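# Place the red apple fully inside the tote

## Task

Find the tote, which is somewhere in the room, and set the red apple inside it so no part of the apple sticks out past the tote's rim. The robot must finish upright: tipping over or being left leaning counts as failure.

## Robot and tools

Robot: a Hello Robot Stretch 4 with one arm. It has an omni-wheel base, a lift that rides up a mast, an arm that telescopes straight out forward, a wrist with yaw, pitch and roll, and a five-finger hand. It stands about 1.6 m tall, and the base rim lies within 0.23 m of the base origin.

Frames: the base frame sits on the floor under the base centre, with x ahead, y to the left and z up, in metres. hand_pose is reported in this frame for the hand point, which sits 0.045 m in front of the palm. Its +z runs along the straight fingers, +y points out of the palm, and +x runs across the palm away from the thumb. The printed pose can be slightly wrong. The odometry frame is the base frame as it was at the start. base_odometry counts only wheel turns, so slip shows up as travel. Heading is in rad, positive to the left.

move runs one action. base takes a single command, and each is an offset from where the base last reported itself. translate_m drives straight by that many metres, forward positive, range -2 to 2. strafe_m slides sideways, left positive, range -2 to 2. rotate_rad turns in place, counter-clockwise seen from above positive, range -3.2 to 3.2. Only translate_m and strafe_m may be combined, which gives a straight diagonal with no turn. joints is a single object of absolute targets keyed by joint name:
- lift_m: 0 to 1.2 m.
- arm_m: extension, 0 to 0.55 m.
- wrist_yaw_rad: -1.134 to 4.276. 0 is forward, positive is left, and 3.14 is folded back.
- wrist_pitch_rad: -1.117 to 4.259. 0 is level and 1.57 points down.
- wrist_roll_rad: -1.117 to 4.259. 0 has the palm up, 1.57 has it facing right, and 3.14 has it facing down.
- hand_little, hand_ring, hand_middle, hand_index, hand_thumb_bend: each runs from +1 (straight) to -1 (curled).
- hand_thumb_turn: +1 puts the thumb beside the palm and -1 puts it opposite the fingers.
- hand_force_limit: a setting, not a motion. -1 to 1 maps to roughly 0 to 10 N at the fingertip (15 N for the thumb).
- hand_speed: a setting, -0.96 to 1. Full speed is reached at +0.48 and above. At the start the hand is set to force limit 0 and speed -0.8.
Targets beyond a joint's range get clipped, and the result reports it.

Other move keys:
- pace: slow, default, fast or max.
- speeds: caps chosen joints' top speeds, per key.
- contact_limits: a 0 to 1 stiffness per key for arm_m, lift_m, translate_m, strafe_m and rotate_rad. Put each one in the same action as its own command. The default is 0.5.
- end_of_arm: "enable_torque", sent alone, restores wrist motors that have shut off.
- cameras: a list drawn from head_camera, head_left_camera, head_right_camera, wrist_camera or all.
- blocking: false returns within about 0.5 s while the motion carries on.
A move with no action just reports state and images. An action lasts at most 15 s and times out at 14 s.

Other tools:
- wait(seconds 0 to 10): lets time pass.
- stop: brakes everything still running.
- zoom_image(camera, region [x0,y0,x1,y1] in pixels, at most 504 by 504): enlarges part of the latest image.
- show_instructions: shows the reference pages.
- finished_scene: ends the run, and that is final.
If a call is refused, or an uncommanded stop occurs, the later move, wait and finished_scene calls in the same reply are skipped.

Hand geometry: with the thumb turned fully in front of the palm, the hand can wrap around objects about 0.035 to 0.065 m thick, which suits an apple. The thumb tip and index pad can also pinch light items up to about 0.08 m. Straight fingers reach 0.06 to 0.07 m past the hand point. The wrist camera hangs below the heel of the palm and can bump into things. Each finger motor starts only when its target changes. It stops when it reaches the target or when its load hits hand_force_limit. For a soft grip, close with hand_speed at -0.94 or below. To tighten, raise the force limit and send a target further closed than the current reading.

Results:
- joint_status and base_status: done, moving, off_target, contact_stop, time_out, limit_stop_at_own_body, limit_stop_at_tilt or torque_fault.
- joint_positions: current positions.
- lidar_m: twelve 30-degree range sectors. The first is straight ahead, and they run counter-clockwise (4th left, 7th behind, 10th right). "-" means nothing seen, or something closer than 0.25 m.
- wrist_depth_mm: a 7x7 grid, 100 to 2000 mm.
- base_tilt: in degrees.
- turned_by_wheels versus turned_by_imu: a gap over about 0.1 rad means the base slipped or hit something.
- motor_effort (%) and servo_current (mA): peaks shown in brackets.
- <finger>_load_n: fingertip load in N. A drop to near 0 means the grip was lost.
- hand_stopped_by: six entries for little, ring, middle, index, thumb_bend, thumb_turn, each reading moving, target, force, stalled or fault.
- on_its_own: what the robot did by itself, such as joints going slack.

Cameras: head_camera looks ahead and down from the top of the mast, so turn the base to look around. The two head fisheyes look more steeply down and also show the base and arm. wrist_camera looks along the palm, and its image is inverted when the palm faces down.

Avoid:
- Tilt above 6 degrees. It freezes the base, lift and arm, and falling over fails the task.
- Moving the base with a load and the arm far out, or driving at high pace.
- Pushing hard, dropping the apple even a short distance, or slamming into things.
- Pressing the hand with the base, which can cause a torque fault.
- Self-collision: keep the hand off the base when lift_m is below about 0.25 (0.45 if pointing down), and avoid tilting the wrist up while it is rolled or yawed right.
Lower the apple into the tote, then open the fingers gently before pulling the hand away.

Each tool is called after "Emit:" as a command line: name --argument value for each argument, lists and objects as JSON in quotes; but a table of rows of numbers goes row by row, as --pt "numbers of a row", without its own name.

Reference images:

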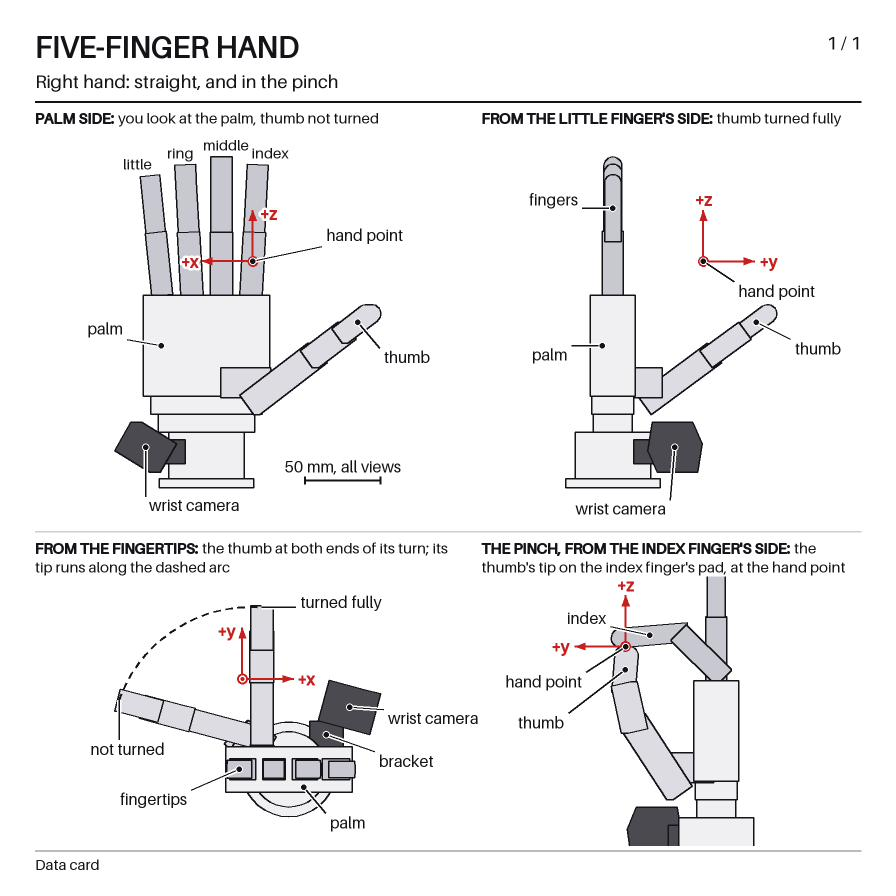

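## Session

Emit:
move

Scene clock: 0.00 s.
base_odometry: x=+0.000 y=+0.000 heading=+0.000
turned_by_wheels: +0.000
turned_by_imu: +0.000
base_tilt: forward=-0.4 right=-0.9
lidar_m: 1.15 2.24 1.01 0.75 0.73 0.78 0.72 0.68 0.74 1.07 2.33 0.87
base_status: not commanded
joint_positions: lift_m=+0.153 arm_m=+0.002 wrist_yaw_rad=+3.096 wrist_pitch_rad=+0.002 wrist_roll_rad=+0.000 hand_little=+1.000 hand_ring=+1.000 hand_middle=+1.000 hand_index=+1.000 hand_thumb_turn=+1.000 hand_thumb_bend=+1.000 hand_force_limit=+0.000 hand_speed=-0.800
joint_status: not commanded
measured_speeds: all 0
hand_stopped_by: target,target,target,target,target,target
little_load_n: 0.0
ring_load_n: 0.0
middle_load_n: 0.0
index_load_n: 0.0
thumb_bend_load_n: 0.0
thumb_turn_load_n: 0.0
motor_effort: lift_m=+22 arm_m=+2 wheel_0=+1 wheel_1=-3 wheel_2=+2
servo_current: wrist_yaw_rad=52 wrist_pitch_rad=46 wrist_roll_rad=26
hand_pose: x=-0.0428 y=+0.1282 z=+0.3912 quat_wxyz=(-0.488, -0.489, +0.512, +0.511) (m; base frame)
wrist_depth_mm: - - - - 946 - - / - - - - 946 - - / 106 - - - 946 - - / - - - - 946 - - / - - 1205 - 960 - - / - 1255 1160 187 917 - - / 891 976 109 108 - - -
pictures: head_camera, head_left_camera, head_right_camera, wrist_camera

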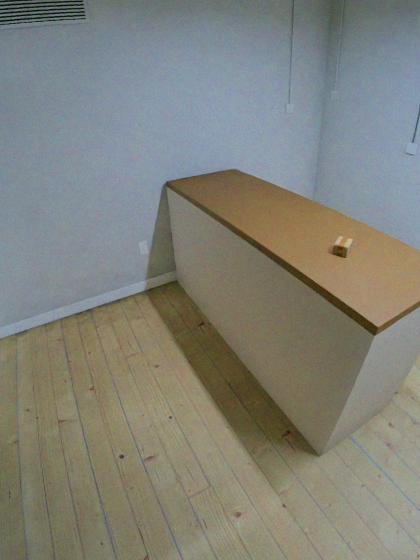

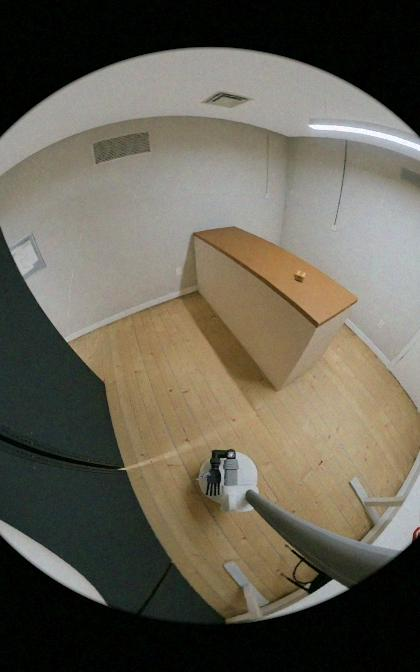

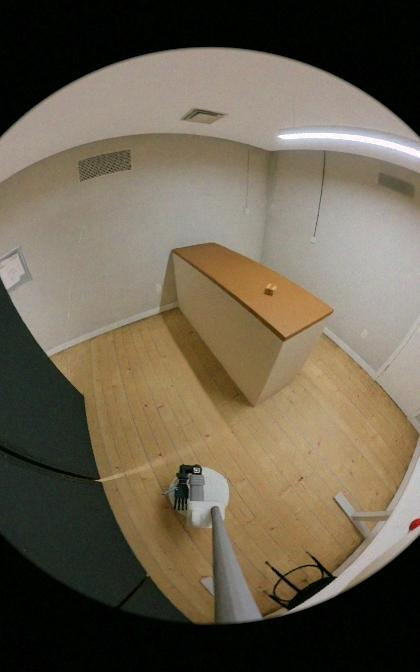

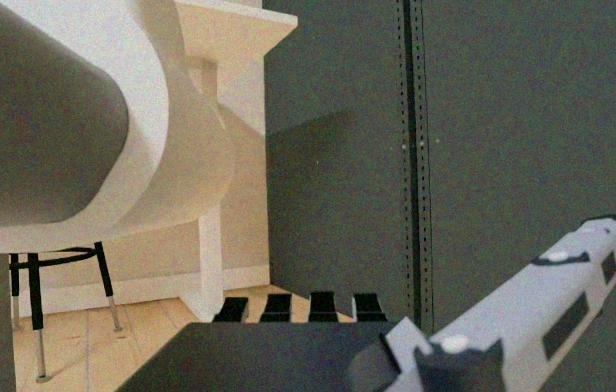

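Emit:
move --base '{"rotate_rad": -1.2}' --cameras '["all"]'

Scene clock: 4.73 s.
move: done
base_odometry: x=+0.000 y=+0.000 heading=-1.200
turned_by_wheels: -1.200
turned_by_imu: -1.178
base_tilt: forward=-0.5 right=-0.9
lidar_m: 2.33 0.87 0.99 2.14 1.20 0.80 0.73 0.75 0.75 0.67 0.68 0.90
base_status: done
joint_positions: lift_m=+0.153 arm_m=+0.002 wrist_yaw_rad=+3.096 wrist_pitch_rad=+0.002 wrist_roll_rad=+0.000 hand_little=+1.000 hand_ring=+1.000 hand_middle=+1.000 hand_index=+1.000 hand_thumb_turn=+1.000 hand_thumb_bend=+1.000 hand_force_limit=+0.000 hand_speed=-0.800
joint_status: not commanded
measured_speeds: all 0
hand_stopped_by: target,target,target,target,target,target
little_load_n: 0.0
ring_load_n: 0.0
middle_load_n: 0.0
index_load_n: 0.0
thumb_bend_load_n: 0.0
thumb_turn_load_n: 0.0
motor_effort: lift_m=+22(22) arm_m=-1(2) wheel_0=+2(7) wheel_1=+0(12) wheel_2=+3(9)
servo_current: wrist_yaw_rad=46(59) wrist_pitch_rad=33(52) wrist_roll_rad=33(46)
hand_pose: x=-0.0428 y=+0.1282 z=+0.3912 quat_wxyz=(-0.488, -0.489, +0.512, +0.511)
wrist_depth_mm: - - - - 917 - - / - - - - 946 - - / - - - - - - - / - - - - - - - / - - - - 904 - - / - - - 187 185 - - / - - 109 108 - - -
pictures: head_camera, head_left_camera, head_right_camera, wrist_camera

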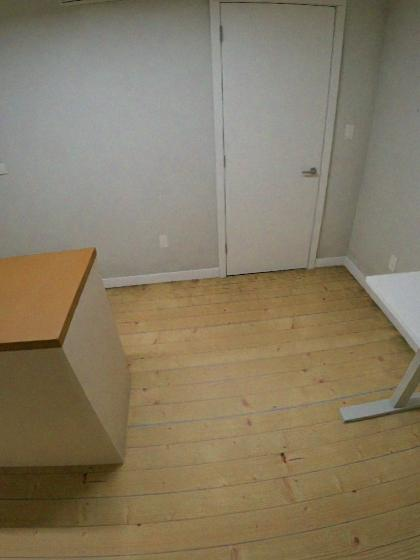

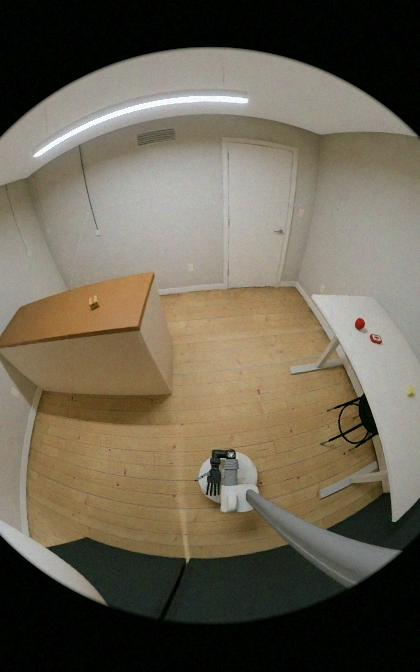

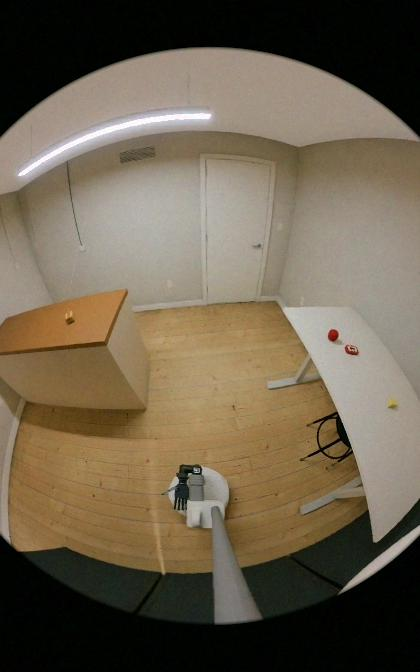

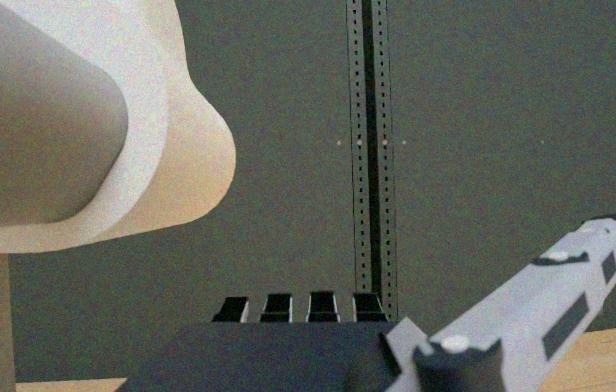

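Emit:
move --base '{"rotate_rad": -0.8}' --cameras '["all"]'

Emit:
zoom_image --camera "head_camera" --region '[0, 60, 420, 560]'

Scene clock: 10.47 s.
move: done
base_odometry: x=+0.000 y=+0.000 heading=-1.999
turned_by_wheels: -0.800
turned_by_imu: -0.786
base_tilt: forward=-0.5 right=-1.0
lidar_m: 0.74 1.19 1.04 0.85 1.30 2.22 0.93 0.72 0.71 0.80 0.68 0.67
base_status: done
joint_positions: lift_m=+0.153 arm_m=+0.002 wrist_yaw_rad=+3.096 wrist_pitch_rad=+0.002 wrist_roll_rad=+0.000 hand_little=+1.000 hand_ring=+1.000 hand_middle=+1.000 hand_index=+1.000 hand_thumb_turn=+1.000 hand_thumb_bend=+1.000 hand_force_limit=+0.000 hand_speed=-0.800
joint_status: not commanded
measured_speeds: all 0
hand_stopped_by: target,target,target,target,target,target
little_load_n: 0.5
ring_load_n: 0.0
middle_load_n: 0.0
index_load_n: 0.0
thumb_bend_load_n: 0.0
thumb_turn_load_n: 0.0
motor_effort: lift_m=+22(22) arm_m=-2(2) wheel_0=+1(7) wheel_1=+1(11) wheel_2=+1(8)
servo_current: wrist_yaw_rad=46(59) wrist_pitch_rad=33(46) wrist_roll_rad=20(39)
hand_pose: x=-0.0428 y=+0.1282 z=+0.3912 quat_wxyz=(-0.488, -0.489, +0.512, +0.511)
wrist_depth_mm: - - - - - - - / - - - - - - - / - - - - - - - / - - - - - - - / - - - - - - - / 842 - - 188 1308 1464 - / - 842 109 108 - - -
pictures: head_camera, head_left_camera, head_right_camera, wrist_camera

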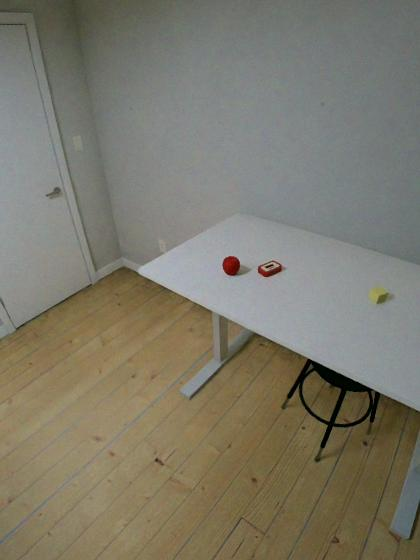

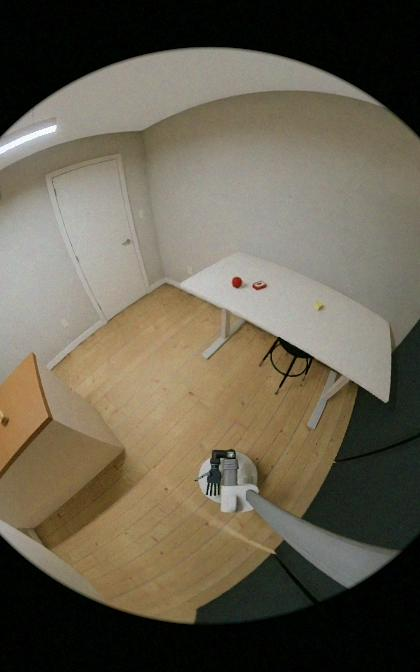

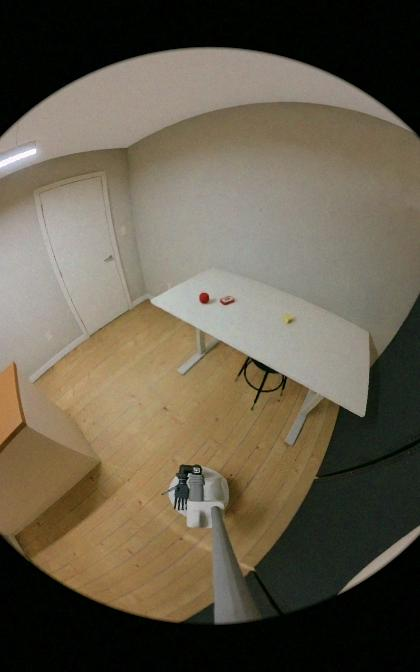

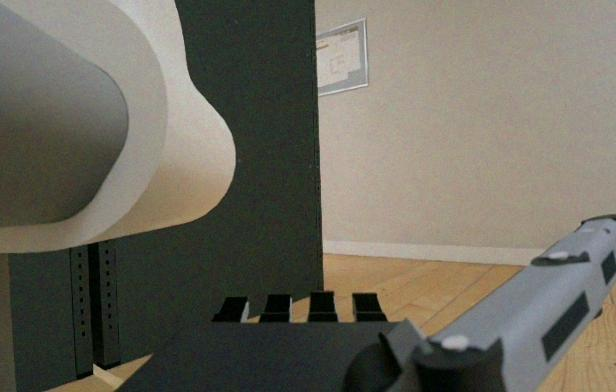

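Scaled by 1.008 from the camera's image (finer frame: 1200x1600).

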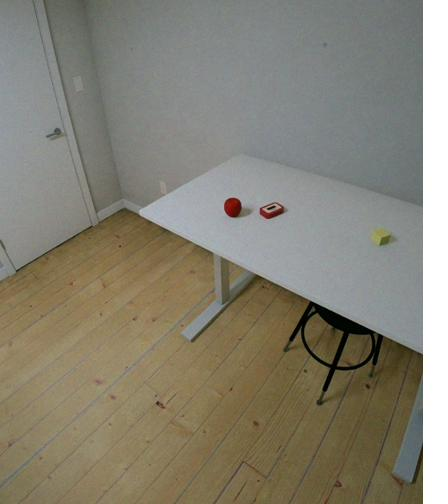

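Emit:
move --base '{"rotate_rad": -0.55}' --joints '{"lift_m": 0.75}' --cameras '["all"]'

Scene clock: 85.60 s.
move: done
base_odometry: x=+0.000 y=+0.000 heading=-2.549
turned_by_wheels: -0.549
turned_by_imu: -0.538
base_tilt: forward=-0.4 right=-0.9
lidar_m: 0.68 0.74 1.17 1.12 0.87 1.26 2.21 0.93 0.74 0.71 0.76 0.67
base_status: done
joint_positions: lift_m=+0.750 arm_m=+0.002 wrist_yaw_rad=+3.096 wrist_pitch_rad=+0.002 wrist_roll_rad=+0.000 hand_little=+1.000 hand_ring=+1.000 hand_middle=+1.000 hand_index=+1.000 hand_thumb_turn=+1.000 hand_thumb_bend=+1.000 hand_force_limit=+0.000 hand_speed=-0.800
joint_status: all done
measured_speeds: all 0
hand_stopped_by: target,target,target,target,target,target
little_load_n: 0.0
ring_load_n: 0.0
middle_load_n: 0.0
index_load_n: 0.0
thumb_bend_load_n: 0.0
thumb_turn_load_n: 0.0
motor_effort: lift_m=+26(32) arm_m=-2(2) wheel_0=+3(7) wheel_1=+1(11) wheel_2=+3(8)
servo_current: wrist_yaw_rad=46(59) wrist_pitch_rad=46(52) wrist_roll_rad=33(46)
hand_pose: x=-0.0428 y=+0.1282 z=+0.9875 quat_wxyz=(-0.488, -0.489, +0.512, +0.511)
wrist_depth_mm: - - - - - - - / - - - - - - - / - - - - - - - / - - - - - - - / - - - - - 1808 - / - - - 208 - - - / - - 109 108 - - -
pictures: head_camera, head_left_camera, head_right_camera, wrist_camera

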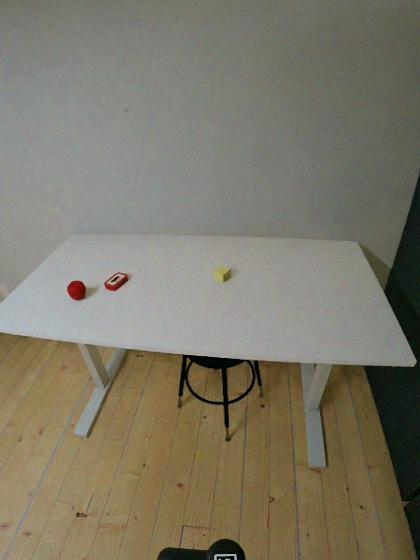

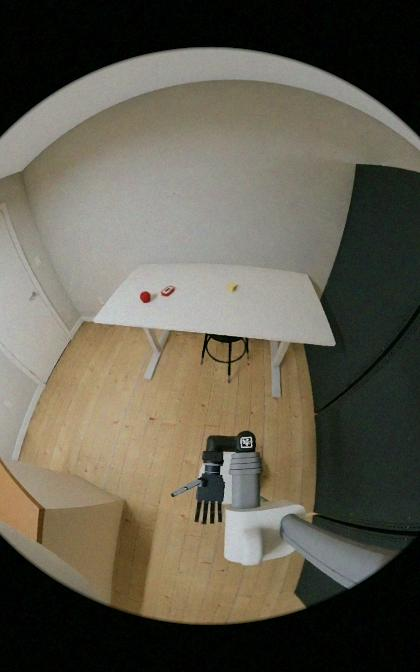

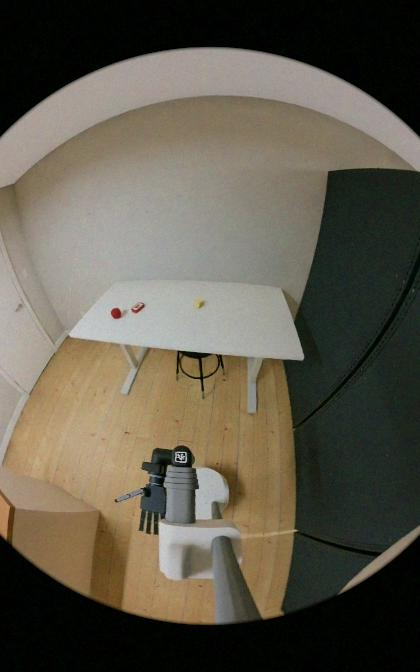

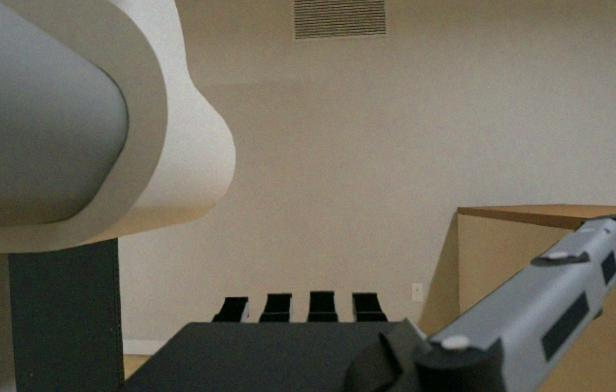

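Emit:
move --base '{"rotate_rad": -0.08}' --joints '{"lift_m": 0.9, "wrist_yaw_rad": 0}' --cameras '[]'

Emit:
move --base '{"strafe_m": 0.45}' --joints '{"wrist_roll_rad": 1.57, "wrist_pitch_rad": 0.5, "hand_thumb_turn": -1}' --cameras '["all"]'

Scene clock: 107.57 s.
move: done
base_odometry: x=+0.000 y=+0.000 heading=-2.628
turned_by_wheels: -0.080
turned_by_imu: -0.078
base_tilt: forward=-0.4 right=-1.0
lidar_m: 0.67 0.73 1.04 1.38 0.87 1.15 2.22 1.00 0.74 0.71 0.75 0.71
base_status: done
joint_positions: lift_m=+0.900 arm_m=+0.002 wrist_yaw_rad=+0.002 wrist_pitch_rad=+0.002 wrist_roll_rad=+0.000 hand_little=+1.000 hand_ring=+1.000 hand_middle=+1.000 hand_index=+1.000 hand_thumb_turn=+1.000 hand_thumb_bend=+1.000 hand_force_limit=+0.000 hand_speed=-0.800
joint_status: all done
measured_speeds: all 0
hand_stopped_by: target,target,target,target,target,target
little_load_n: 0.0
ring_load_n: 0.0
middle_load_n: 0.0
index_load_n: 0.0
thumb_bend_load_n: 0.0
thumb_turn_load_n: 0.0
motor_effort: lift_m=+26(30) arm_m=-2(2) wheel_0=+3(6) wheel_1=+0(8) wheel_2=+3(8)
servo_current: wrist_yaw_rad=46(117) wrist_pitch_rad=39(46) wrist_roll_rad=39(39)
hand_pose: x=+0.3949 y=-0.1178 z=+1.1375 quat_wxyz=(+0.499, +0.500, +0.501, +0.500)
wrist_depth_mm: - - - - - - - / - - - - - - - / - - - - - - - / - - - - - - - / - - - - - - - / - - - 187 - - - / - - 109 108 - - -

Scene clock: 113.20 s.
move: done
base_odometry: x=+0.221 y=-0.392 heading=-2.628
turned_by_wheels: +0.000
turned_by_imu: +0.004
base_tilt: forward=-0.5 right=-1.0
lidar_m: 0.69 0.76 1.94 1.89 0.51 0.51 1.58 1.63 1.19 1.17 0.99 0.73
base_status: done
joint_positions: lift_m=+0.900 arm_m=+0.002 wrist_yaw_rad=+0.001 wrist_pitch_rad=+0.499 wrist_roll_rad=+1.568 hand_little=+1.000 hand_ring=+1.000 hand_middle=+1.000 hand_index=+1.000 hand_thumb_turn=-1.000 hand_thumb_bend=+1.000 hand_force_limit=+0.000 hand_speed=-0.800
joint_status: all done
measured_speeds: all 0
hand_stopped_by: target,target,target,target,target,target
little_load_n: 0.0
ring_load_n: 0.0
middle_load_n: 0.0
index_load_n: 0.0
thumb_bend_load_n: 0.0
thumb_turn_load_n: 0.0
motor_effort: lift_m=+25(26) arm_m=-2(2) wheel_0=-1(11) wheel_1=+1(15) wheel_2=+2(4)
servo_current: wrist_yaw_rad=52(59) wrist_pitch_rad=46(72) wrist_roll_rad=46(91)
hand_pose: x=+0.3531 y=-0.1474 z=+0.9450 quat_wxyz=(+0.000, +0.860, +0.002, +0.511)
wrist_depth_mm: - - 554 - 1464 1160 960 / - - 559 535 112 1182 960 / - - 564 - - 1160 976 / - - 569 - - 1138 991 / - - 574 - - 1118 960 / - - 788 186 - - 976 / - - 109 108 - - 991
pictures: head_camera, head_left_camera, head_right_camera, wrist_camera

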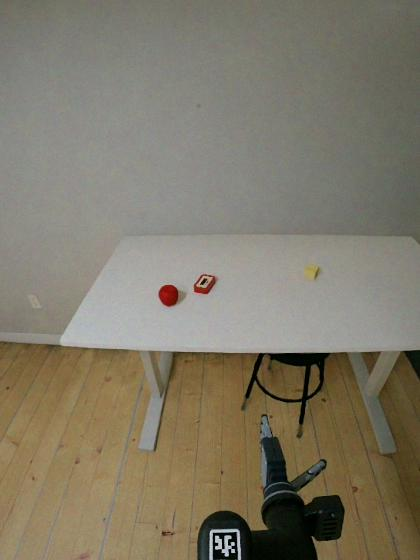

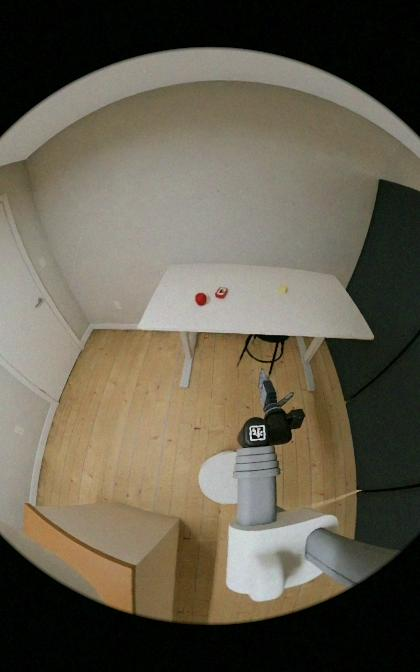

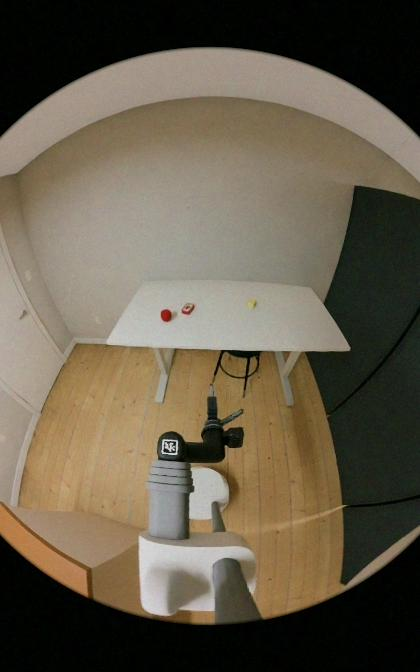

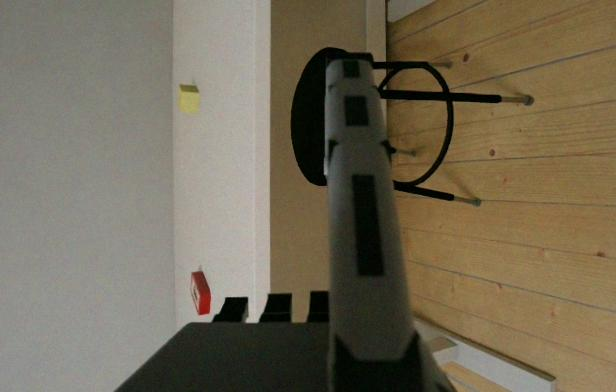

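Emit:
move --base '{"translate_m": 0.15}' --joints '{"lift_m": 1.05}' --cameras '[]'

Emit:
move --base '{"strafe_m": 0.27}' --cameras '["all"]'

Scene clock: 146.57 s.
move: done
base_odometry: x=+0.090 y=-0.466 heading=-2.628
turned_by_wheels: +0.000
turned_by_imu: +0.001
base_tilt: forward=-0.4 right=-1.0
lidar_m: 0.54 0.59 1.93 1.87 0.74 0.63 1.55 1.64 1.22 1.17 0.77 0.55
base_status: done
joint_positions: lift_m=+1.050 arm_m=+0.002 wrist_yaw_rad=+0.001 wrist_pitch_rad=+0.499 wrist_roll_rad=+1.568 hand_little=+1.000 hand_ring=+1.000 hand_middle=+1.000 hand_index=+1.000 hand_thumb_turn=-1.000 hand_thumb_bend=+1.000 hand_force_limit=+0.000 hand_speed=-0.800
joint_status: all done
measured_speeds: all 0
hand_stopped_by: target,target,target,target,target,target
little_load_n: 0.0
ring_load_n: 0.0
middle_load_n: 0.0
index_load_n: 0.0
thumb_bend_load_n: 0.0
thumb_turn_load_n: 0.0
motor_effort: lift_m=+26(29) arm_m=-2(2) wheel_0=+3(7) wheel_1=+2(9) wheel_2=-1(10)
servo_current: wrist_yaw_rad=46(59) wrist_pitch_rad=46(52) wrist_roll_rad=39(46)
hand_pose: x=+0.3531 y=-0.1474 z=+1.0949 quat_wxyz=(+0.000, +0.860, +0.002, +0.511)
wrist_depth_mm: - - - - 492 1308 1098 / - - 1138 112 115 1229 1098 / - - 1138 - - 1308 1118 / - - 1118 - - 1308 1098 / - - - - - 1255 1118 / - - - 187 - - 1118 / - - 109 109 - - 1118

Scene clock: 148.80 s.
move: done
base_odometry: x=+0.223 y=-0.701 heading=-2.628
turned_by_wheels: +0.000
turned_by_imu: -0.001
base_tilt: forward=-0.5 right=-0.9
lidar_m: 0.57 0.62 1.65 1.59 0.73 0.54 0.51 1.97 1.50 1.44 0.79 0.59
base_status: done
joint_positions: lift_m=+1.050 arm_m=+0.002 wrist_yaw_rad=+0.001 wrist_pitch_rad=+0.499 wrist_roll_rad=+1.568 hand_little=+1.000 hand_ring=+1.000 hand_middle=+1.000 hand_index=+1.000 hand_thumb_turn=-1.000 hand_thumb_bend=+1.000 hand_force_limit=+0.000 hand_speed=-0.800
joint_status: not commanded
measured_speeds: all 0
hand_stopped_by: target,target,target,target,target,target
little_load_n: 0.0
ring_load_n: 0.0
middle_load_n: 0.0
index_load_n: 0.0
thumb_bend_load_n: 0.0
thumb_turn_load_n: 0.5
motor_effort: lift_m=+25(26) arm_m=-2(2) wheel_0=+0(10) wheel_1=-1(11) wheel_2=-1(3)
servo_current: wrist_yaw_rad=59(65) wrist_pitch_rad=39(52) wrist_roll_rad=33(46)
hand_pose: x=+0.3531 y=-0.1474 z=+1.0950 quat_wxyz=(+0.000, +0.860, +0.002, +0.511)
wrist_depth_mm: - - 1160 - 508 1336 1078 / - - 1160 112 112 1336 1138 / - - 1160 - - 1281 1118 / - - 1160 - - 1308 1118 / - - 1160 640 - 1255 1098 / - - 196 186 - - 1078 / - - 109 109 - - 1118
pictures: head_camera, head_left_camera, head_right_camera, wrist_camera

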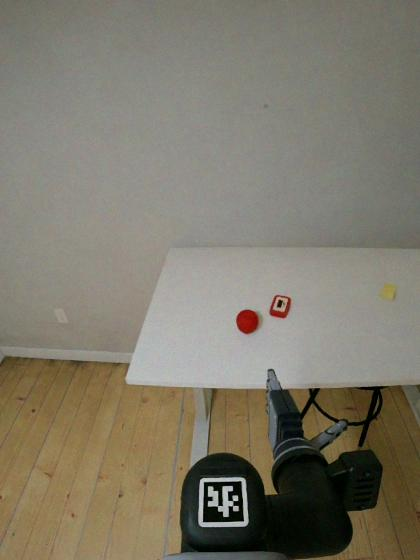

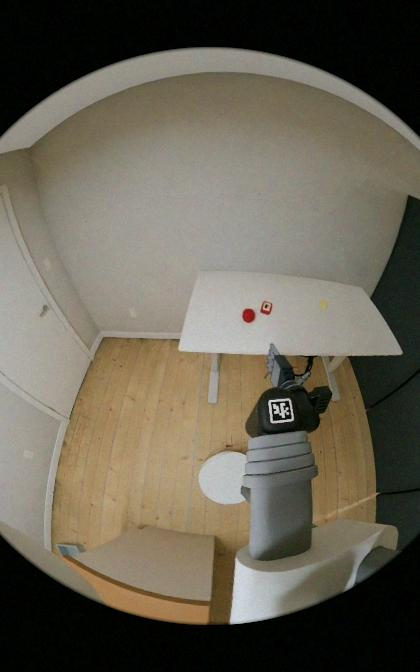

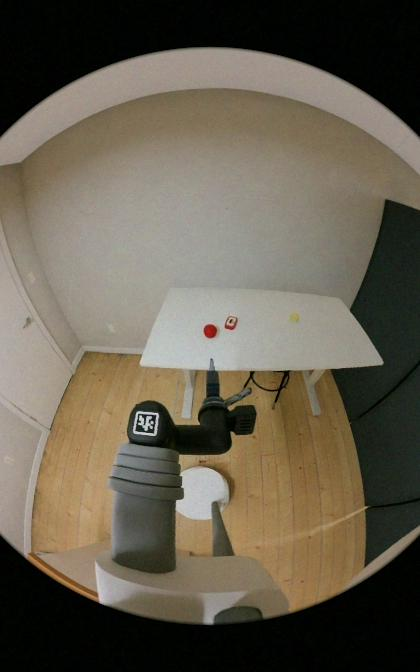

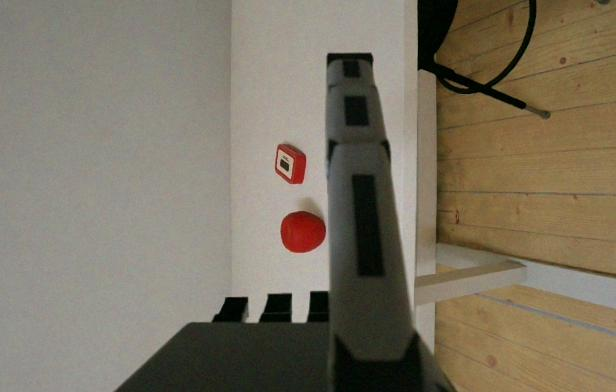

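Emit:
move --base '{"strafe_m": 0.061}' --joints '{"wrist_pitch_rad": 0.2, "arm_m": 0.18}' --cameras '[]'

Emit:
move --joints '{"lift_m": 0.85}' --cameras '["all"]'

Emit:
zoom_image --camera "wrist_camera" --region '[150, 50, 500, 350]'

Scene clock: 184.30 s.
move: done
base_odometry: x=+0.253 y=-0.754 heading=-2.628
turned_by_wheels: +0.000
turned_by_imu: +0.001
base_tilt: forward=-0.5 right=-1.0
lidar_m: 0.57 1.42 1.59 1.53 0.72 0.53 0.50 2.46 1.56 1.48 0.80 0.61
base_status: done
joint_positions: lift_m=+1.050 arm_m=+0.180 wrist_yaw_rad=+0.001 wrist_pitch_rad=+0.212 wrist_roll_rad=+1.568 hand_little=+1.000 hand_ring=+1.000 hand_middle=+1.000 hand_index=+1.000 hand_thumb_turn=-1.000 hand_thumb_bend=+1.000 hand_force_limit=+0.000 hand_speed=-0.800
joint_status: all done
measured_speeds: all 0
hand_stopped_by: target,target,target,target,target,target
little_load_n: 0.0
ring_load_n: 0.0
middle_load_n: 0.0
index_load_n: 0.0
thumb_bend_load_n: 0.0
thumb_turn_load_n: 0.5
motor_effort: lift_m=+26(26) arm_m=+4(8) wheel_0=+3(10) wheel_1=-1(11) wheel_2=-1(3)
servo_current: wrist_yaw_rad=46(52) wrist_pitch_rad=65(202) wrist_roll_rad=33(46)
hand_pose: x=+0.5610 y=-0.1476 z=+1.1514 quat_wxyz=(+0.001, +0.778, +0.001, +0.628)
wrist_depth_mm: - - - - - 512 407 / - - - 112 - 512 410 / - - - - - 500 399 / - - - - - 433 418 / - - - - - 484 418 / - - - 185 - 462 421 / - - 109 109 - - 418

Scene clock: 186.23 s.
move: done
base_odometry: x=+0.253 y=-0.754 heading=-2.628
turned_by_wheels: +0.000
turned_by_imu: +0.001
base_tilt: forward=-0.5 right=-1.0
lidar_m: 0.58 0.62 1.59 1.55 0.71 0.52 0.50 2.50 1.52 1.50 0.82 0.62
base_status: not commanded
joint_positions: lift_m=+0.850 arm_m=+0.180 wrist_yaw_rad=+0.001 wrist_pitch_rad=+0.212 wrist_roll_rad=+1.568 hand_little=+1.000 hand_ring=+1.000 hand_middle=+1.000 hand_index=+1.000 hand_thumb_turn=-1.000 hand_thumb_bend=+1.000 hand_force_limit=+0.000 hand_speed=-0.800
joint_status: all done
measured_speeds: all 0
hand_stopped_by: target,target,target,target,target,target
little_load_n: 0.0
ring_load_n: 0.0
middle_load_n: 0.0
index_load_n: 0.0
thumb_bend_load_n: 0.0
thumb_turn_load_n: 0.0
motor_effort: lift_m=+17(22) arm_m=+4(5) wheel_0=+2(2) wheel_1=-2(2) wheel_2=-1(2)
servo_current: wrist_yaw_rad=46(59) wrist_pitch_rad=59(72) wrist_roll_rad=26(39)
hand_pose: x=+0.5610 y=-0.1476 z=+0.9521 quat_wxyz=(+0.001, +0.778, +0.001, +0.628)
wrist_depth_mm: - - - 539 336 229 - / - - - 121 276 220 1098 / - - - - - 234 1098 / - - - 413 - 224 1098 / - - - - - 224 - / - - - 185 - 224 - / - - 109 108 - - 1118
pictures: head_camera, head_left_camera, head_right_camera, wrist_camera

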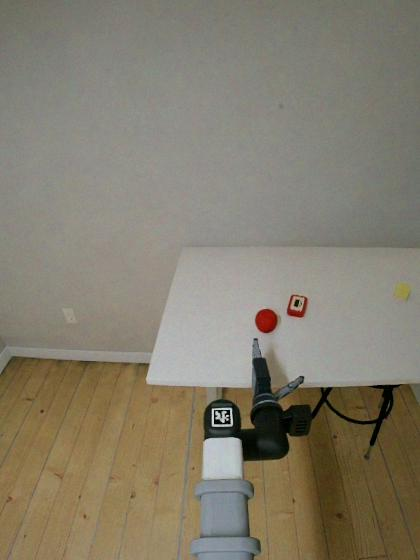

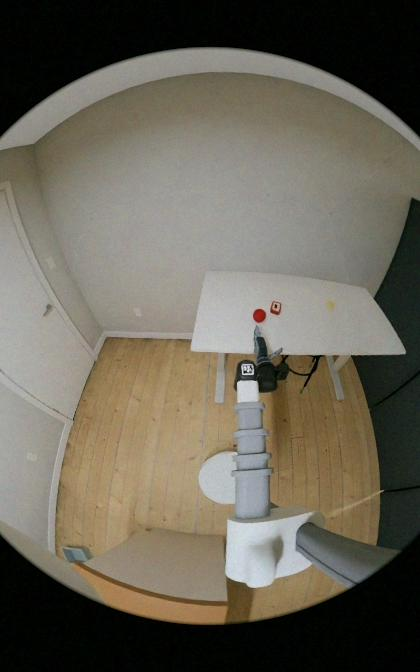

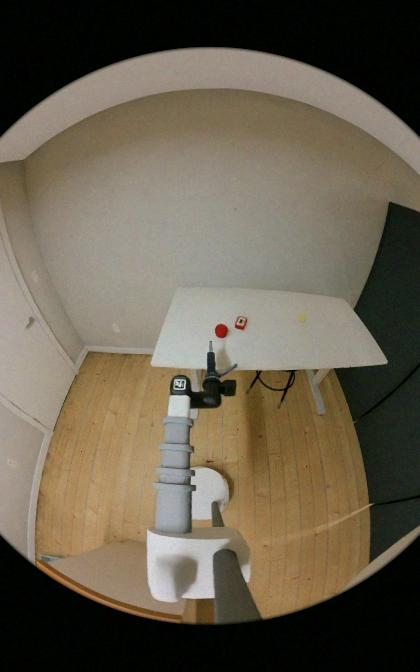

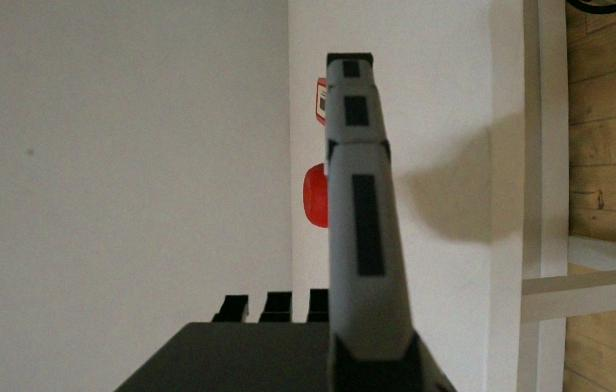

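Scaled by 1.440.

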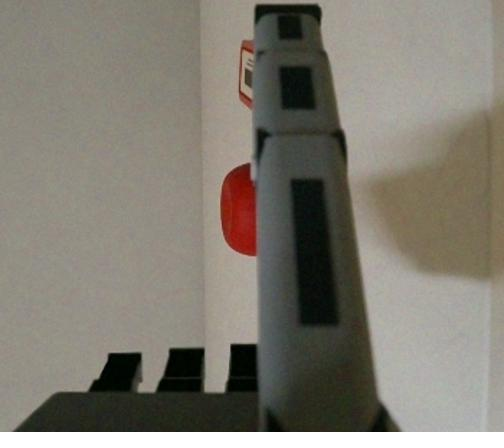

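Emit:
move --joints '{"lift_m": 0.805, "arm_m": 0.28}' --cameras '["all"]' --pace "slow"

Emit:
zoom_image --camera "head_camera" --region '[180, 250, 360, 430]'

Scene clock: 201.30 s.
move: done
base_odometry: x=+0.253 y=-0.754 heading=-2.628
turned_by_wheels: +0.000
turned_by_imu: +0.001
base_tilt: forward=-0.4 right=-1.0
lidar_m: 0.57 0.61 1.58 1.54 0.71 0.53 0.51 2.49 1.55 1.50 0.79 0.59
base_status: not commanded
joint_positions: lift_m=+0.805 arm_m=+0.280 wrist_yaw_rad=+0.001 wrist_pitch_rad=+0.212 wrist_roll_rad=+1.568 hand_little=+1.000 hand_ring=+1.000 hand_middle=+1.000 hand_index=+1.000 hand_thumb_turn=-1.000 hand_thumb_bend=+1.000 hand_force_limit=+0.000 hand_speed=-0.800
joint_status: all done
measured_speeds: all 0
hand_stopped_by: target,target,target,target,target,target
little_load_n: 0.0
ring_load_n: 0.0
middle_load_n: 0.0
index_load_n: 0.0
thumb_bend_load_n: 0.0
thumb_turn_load_n: 0.0
motor_effort: lift_m=+16(19) arm_m=+5(9) wheel_0=+2(2) wheel_1=-1(2) wheel_2=-1(2)
servo_current: wrist_yaw_rad=46(59) wrist_pitch_rad=65(78) wrist_roll_rad=33(46)
hand_pose: x=+0.6609 y=-0.1476 z=+0.9072 quat_wxyz=(+0.001, +0.778, +0.001, +0.628)
wrist_depth_mm: - - - 424 231 150 - / - - - 375 189 158 - / - - - 433 - 153 - / - - - 277 - 154 126 / - - - 517 - 146 - / - - - 185 - 140 - / - - 109 108 - - -
pictures: head_camera, head_left_camera, head_right_camera, wrist_camera

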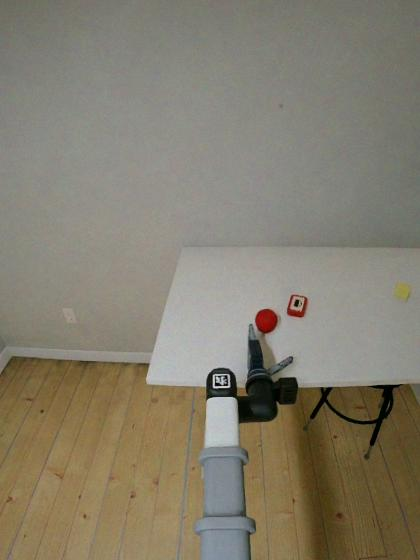

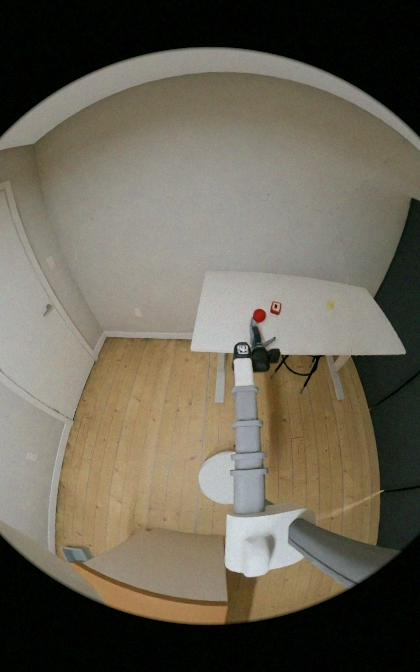

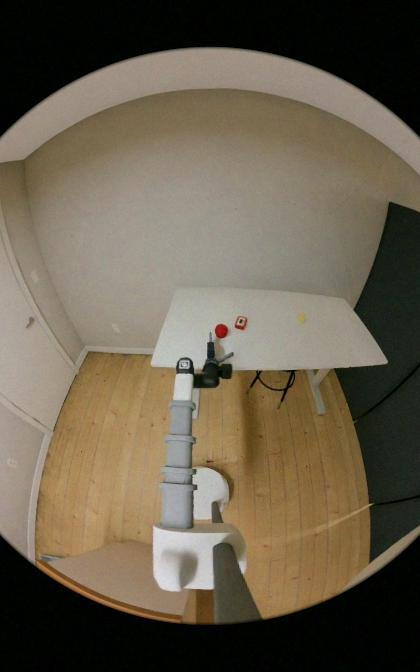

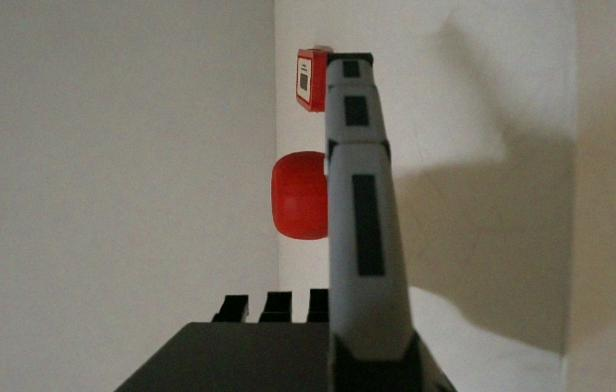

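Scaled by 2.800 from the camera's image (finer frame: 1200x1600).

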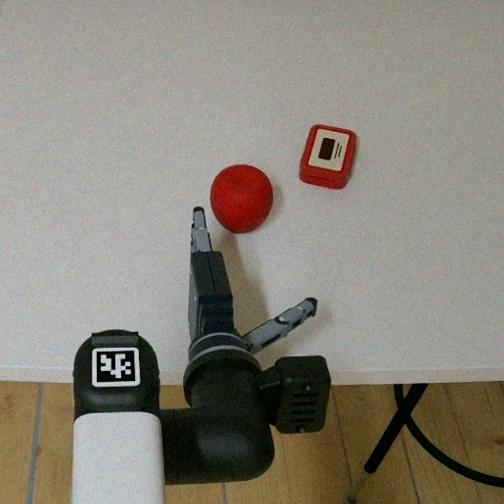

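Emit:
move --joints '{"lift_m": 0.795, "arm_m": 0.37}' --cameras '["head_camera", "wrist_camera"]' --pace "slow" --contact_limits '{"arm_m": 0.1, "lift_m": 0.2}'

Emit:
zoom_image --camera "head_camera" --region '[200, 280, 320, 400]'

Scene clock: 226.60 s.
move: done
base_odometry: x=+0.253 y=-0.754 heading=-2.628
turned_by_wheels: +0.000
turned_by_imu: +0.001
base_tilt: forward=-0.4 right=-0.9
lidar_m: 0.59 0.63 1.59 1.55 0.68 0.50 0.49 2.49 1.57 1.49 0.83 0.61
base_status: not commanded
joint_positions: lift_m=+0.795 arm_m=+0.370 wrist_yaw_rad=+0.001 wrist_pitch_rad=+0.212 wrist_roll_rad=+1.568 hand_little=+1.000 hand_ring=+1.000 hand_middle=+1.000 hand_index=+1.000 hand_thumb_turn=-1.000 hand_thumb_bend=+1.000 hand_force_limit=+0.000 hand_speed=-0.800
joint_status: all done
measured_speeds: all 0
hand_stopped_by: target,target,target,target,target,target
little_load_n: 0.0
ring_load_n: 0.0
middle_load_n: 0.0
index_load_n: 0.0
thumb_bend_load_n: 0.0
thumb_turn_load_n: 0.5
motor_effort: lift_m=+16(19) arm_m=+5(9) wheel_0=+2(2) wheel_1=-1(2) wheel_2=-1(2)
servo_current: wrist_yaw_rad=52(59) wrist_pitch_rad=72(72) wrist_roll_rad=33(46)
contact_limits: arm_m 0.1; lift_m 0.2
hand_pose: x=+0.7509 y=-0.1476 z=+0.8972 quat_wxyz=(+0.001, +0.778, +0.001, +0.628)
wrist_depth_mm: - - - 327 207 148 - / - - - 387 117 151 - / - - - 198 172 137 - / - - - 186 - 138 - / - - - 204 - 131 - / - - - 185 - 132 - / - - 109 109 - 125 -

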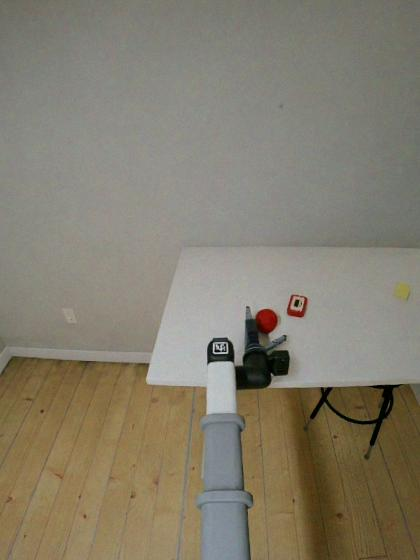

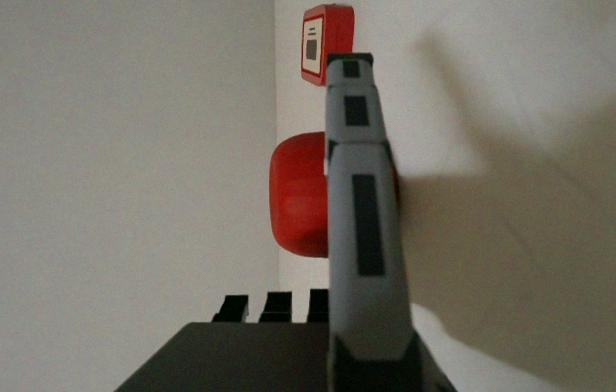

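Scaled by 4.200 from the camera's image (finer frame: 1200x1600).

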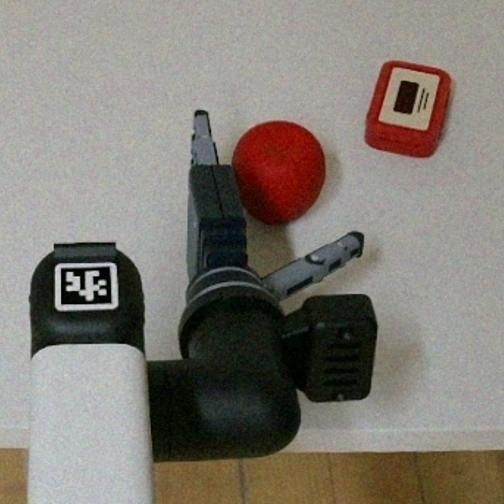

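Emit:
move --joints '{"lift_m": 0.79, "arm_m": 0.447, "hand_speed": -0.94, "hand_force_limit": -0.4}' --cameras '["head_camera", "wrist_camera"]' --pace "slow" --contact_limits '{"arm_m": 0.1, "lift_m": 0.2}'

Emit:
zoom_image --camera "head_camera" --region '[200, 280, 320, 400]'

Scene clock: 250.07 s.
move: done
base_odometry: x=+0.253 y=-0.754 heading=-2.628
turned_by_wheels: +0.000
turned_by_imu: +0.001
base_tilt: forward=-0.4 right=-1.0
lidar_m: 0.58 0.63 1.62 1.53 0.73 0.51 0.51 2.49 1.55 1.50 0.81 0.61
base_status: not commanded
joint_positions: lift_m=+0.790 arm_m=+0.447 wrist_yaw_rad=+0.001 wrist_pitch_rad=+0.212 wrist_roll_rad=+1.568 hand_little=+1.000 hand_ring=+1.000 hand_middle=+1.000 hand_index=+1.000 hand_thumb_turn=-1.000 hand_thumb_bend=+1.000 hand_force_limit=-0.400 hand_speed=-0.940
joint_status: all done
measured_speeds: all 0
hand_stopped_by: target,target,target,target,target,target
little_load_n: 0.0
ring_load_n: 0.0
middle_load_n: 0.0
index_load_n: 0.0
thumb_bend_load_n: 0.0
thumb_turn_load_n: 0.0
motor_effort: lift_m=+16(18) arm_m=+5(9) wheel_0=+2(3) wheel_1=-1(2) wheel_2=-1(2)
servo_current: wrist_yaw_rad=39(59) wrist_pitch_rad=59(72) wrist_roll_rad=33(46)
contact_limits: arm_m 0.1; lift_m 0.2
hand_pose: x=+0.8279 y=-0.1476 z=+0.8922 quat_wxyz=(+0.001, +0.778, +0.001, +0.628)
wrist_depth_mm: - - - 410 193 133 - / - - - 418 115 134 - / - - - 125 - 129 - / - - - 115 - 122 - / - - - 119 - 124 - / - - - 185 - 124 - / - - 109 109 - 118 -

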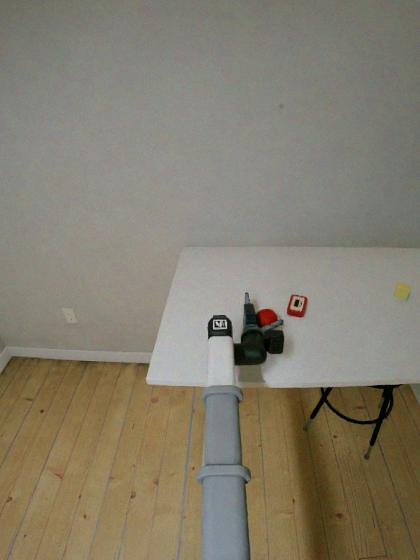

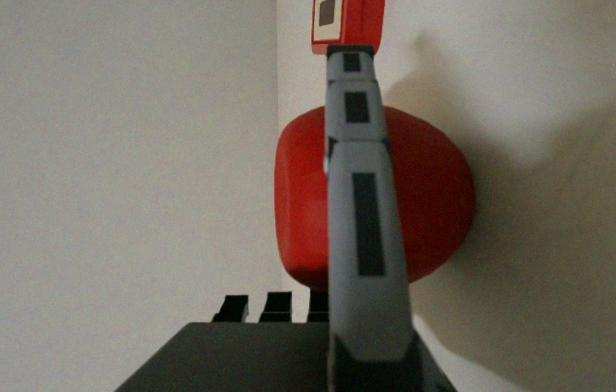

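Scaled by 4.200 from the camera's image (finer frame: 1200x1600).

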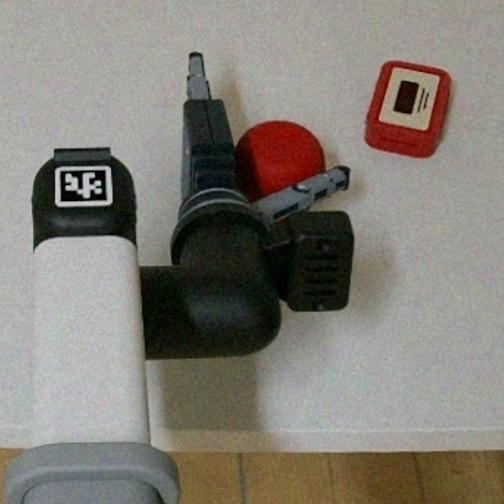

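Emit:
move --joints '{"hand_index": -0.3, "hand_middle": -0.3, "hand_thumb_bend": -0.3}' --cameras '["head_camera", "wrist_camera"]'

Emit:
zoom_image --camera "head_camera" --region '[200, 280, 320, 400]'

Scene clock: 262.77 s.
move: off_target
base_odometry: x=+0.253 y=-0.754 heading=-2.628
turned_by_wheels: +0.000
turned_by_imu: +0.002
base_tilt: forward=-0.4 right=-0.9
lidar_m: 0.58 0.64 1.61 1.54 0.71 0.52 0.50 2.47 1.56 1.50 0.80 0.59
base_status: not commanded
joint_positions: lift_m=+0.790 arm_m=+0.447 wrist_yaw_rad=+0.001 wrist_pitch_rad=+0.211 wrist_roll_rad=+1.568 hand_little=+1.000 hand_ring=+1.000 hand_middle=+0.318 hand_index=+0.341 hand_thumb_turn=-1.000 hand_thumb_bend=+0.664 hand_force_limit=-0.400 hand_speed=-0.940
joint_status: hand_middle off_target (ended at +0.318, target -0.300); hand_index off_target (ended at +0.341, target -0.300); hand_thumb_bend off_target (ended at +0.664, target -0.300)
measured_speeds: all 0
hand_stopped_by: target,target,force,force,force,target
little_load_n: 0.0
ring_load_n: 0.0
middle_load_n: 3.5
index_load_n: 1.5
thumb_bend_load_n: 7.0
thumb_turn_load_n: 0.0
motor_effort: lift_m=+16(16) arm_m=+5(5) wheel_0=+2(2) wheel_1=-2(2) wheel_2=-1(2)
servo_current: wrist_yaw_rad=39(59) wrist_pitch_rad=65(72) wrist_roll_rad=26(52)
contact_limits: arm_m 0.1; lift_m 0.2
hand_pose: x=+0.8280 y=-0.1476 z=+0.8922 quat_wxyz=(+0.001, +0.778, +0.001, +0.629)
wrist_depth_mm: - - - 413 196 133 - / - - - 424 198 135 - / - - - 137 136 129 - / - - - 121 124 127 - / - - - 121 - 131 - / - - - 151 - 124 - / - - 109 108 - 118 -

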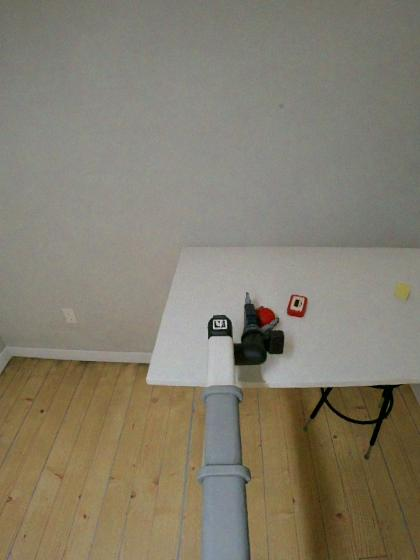

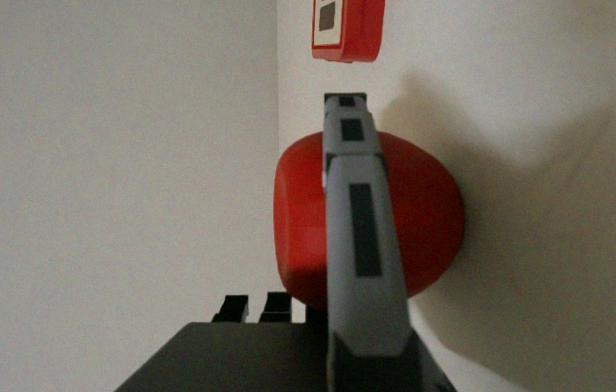

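Scaled by 4.200 from the camera's image (finer frame: 1200x1600).

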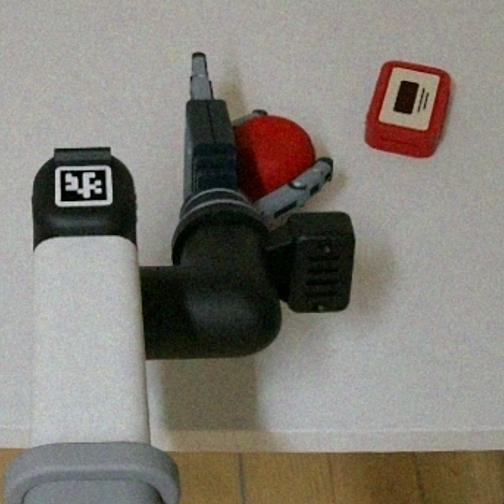

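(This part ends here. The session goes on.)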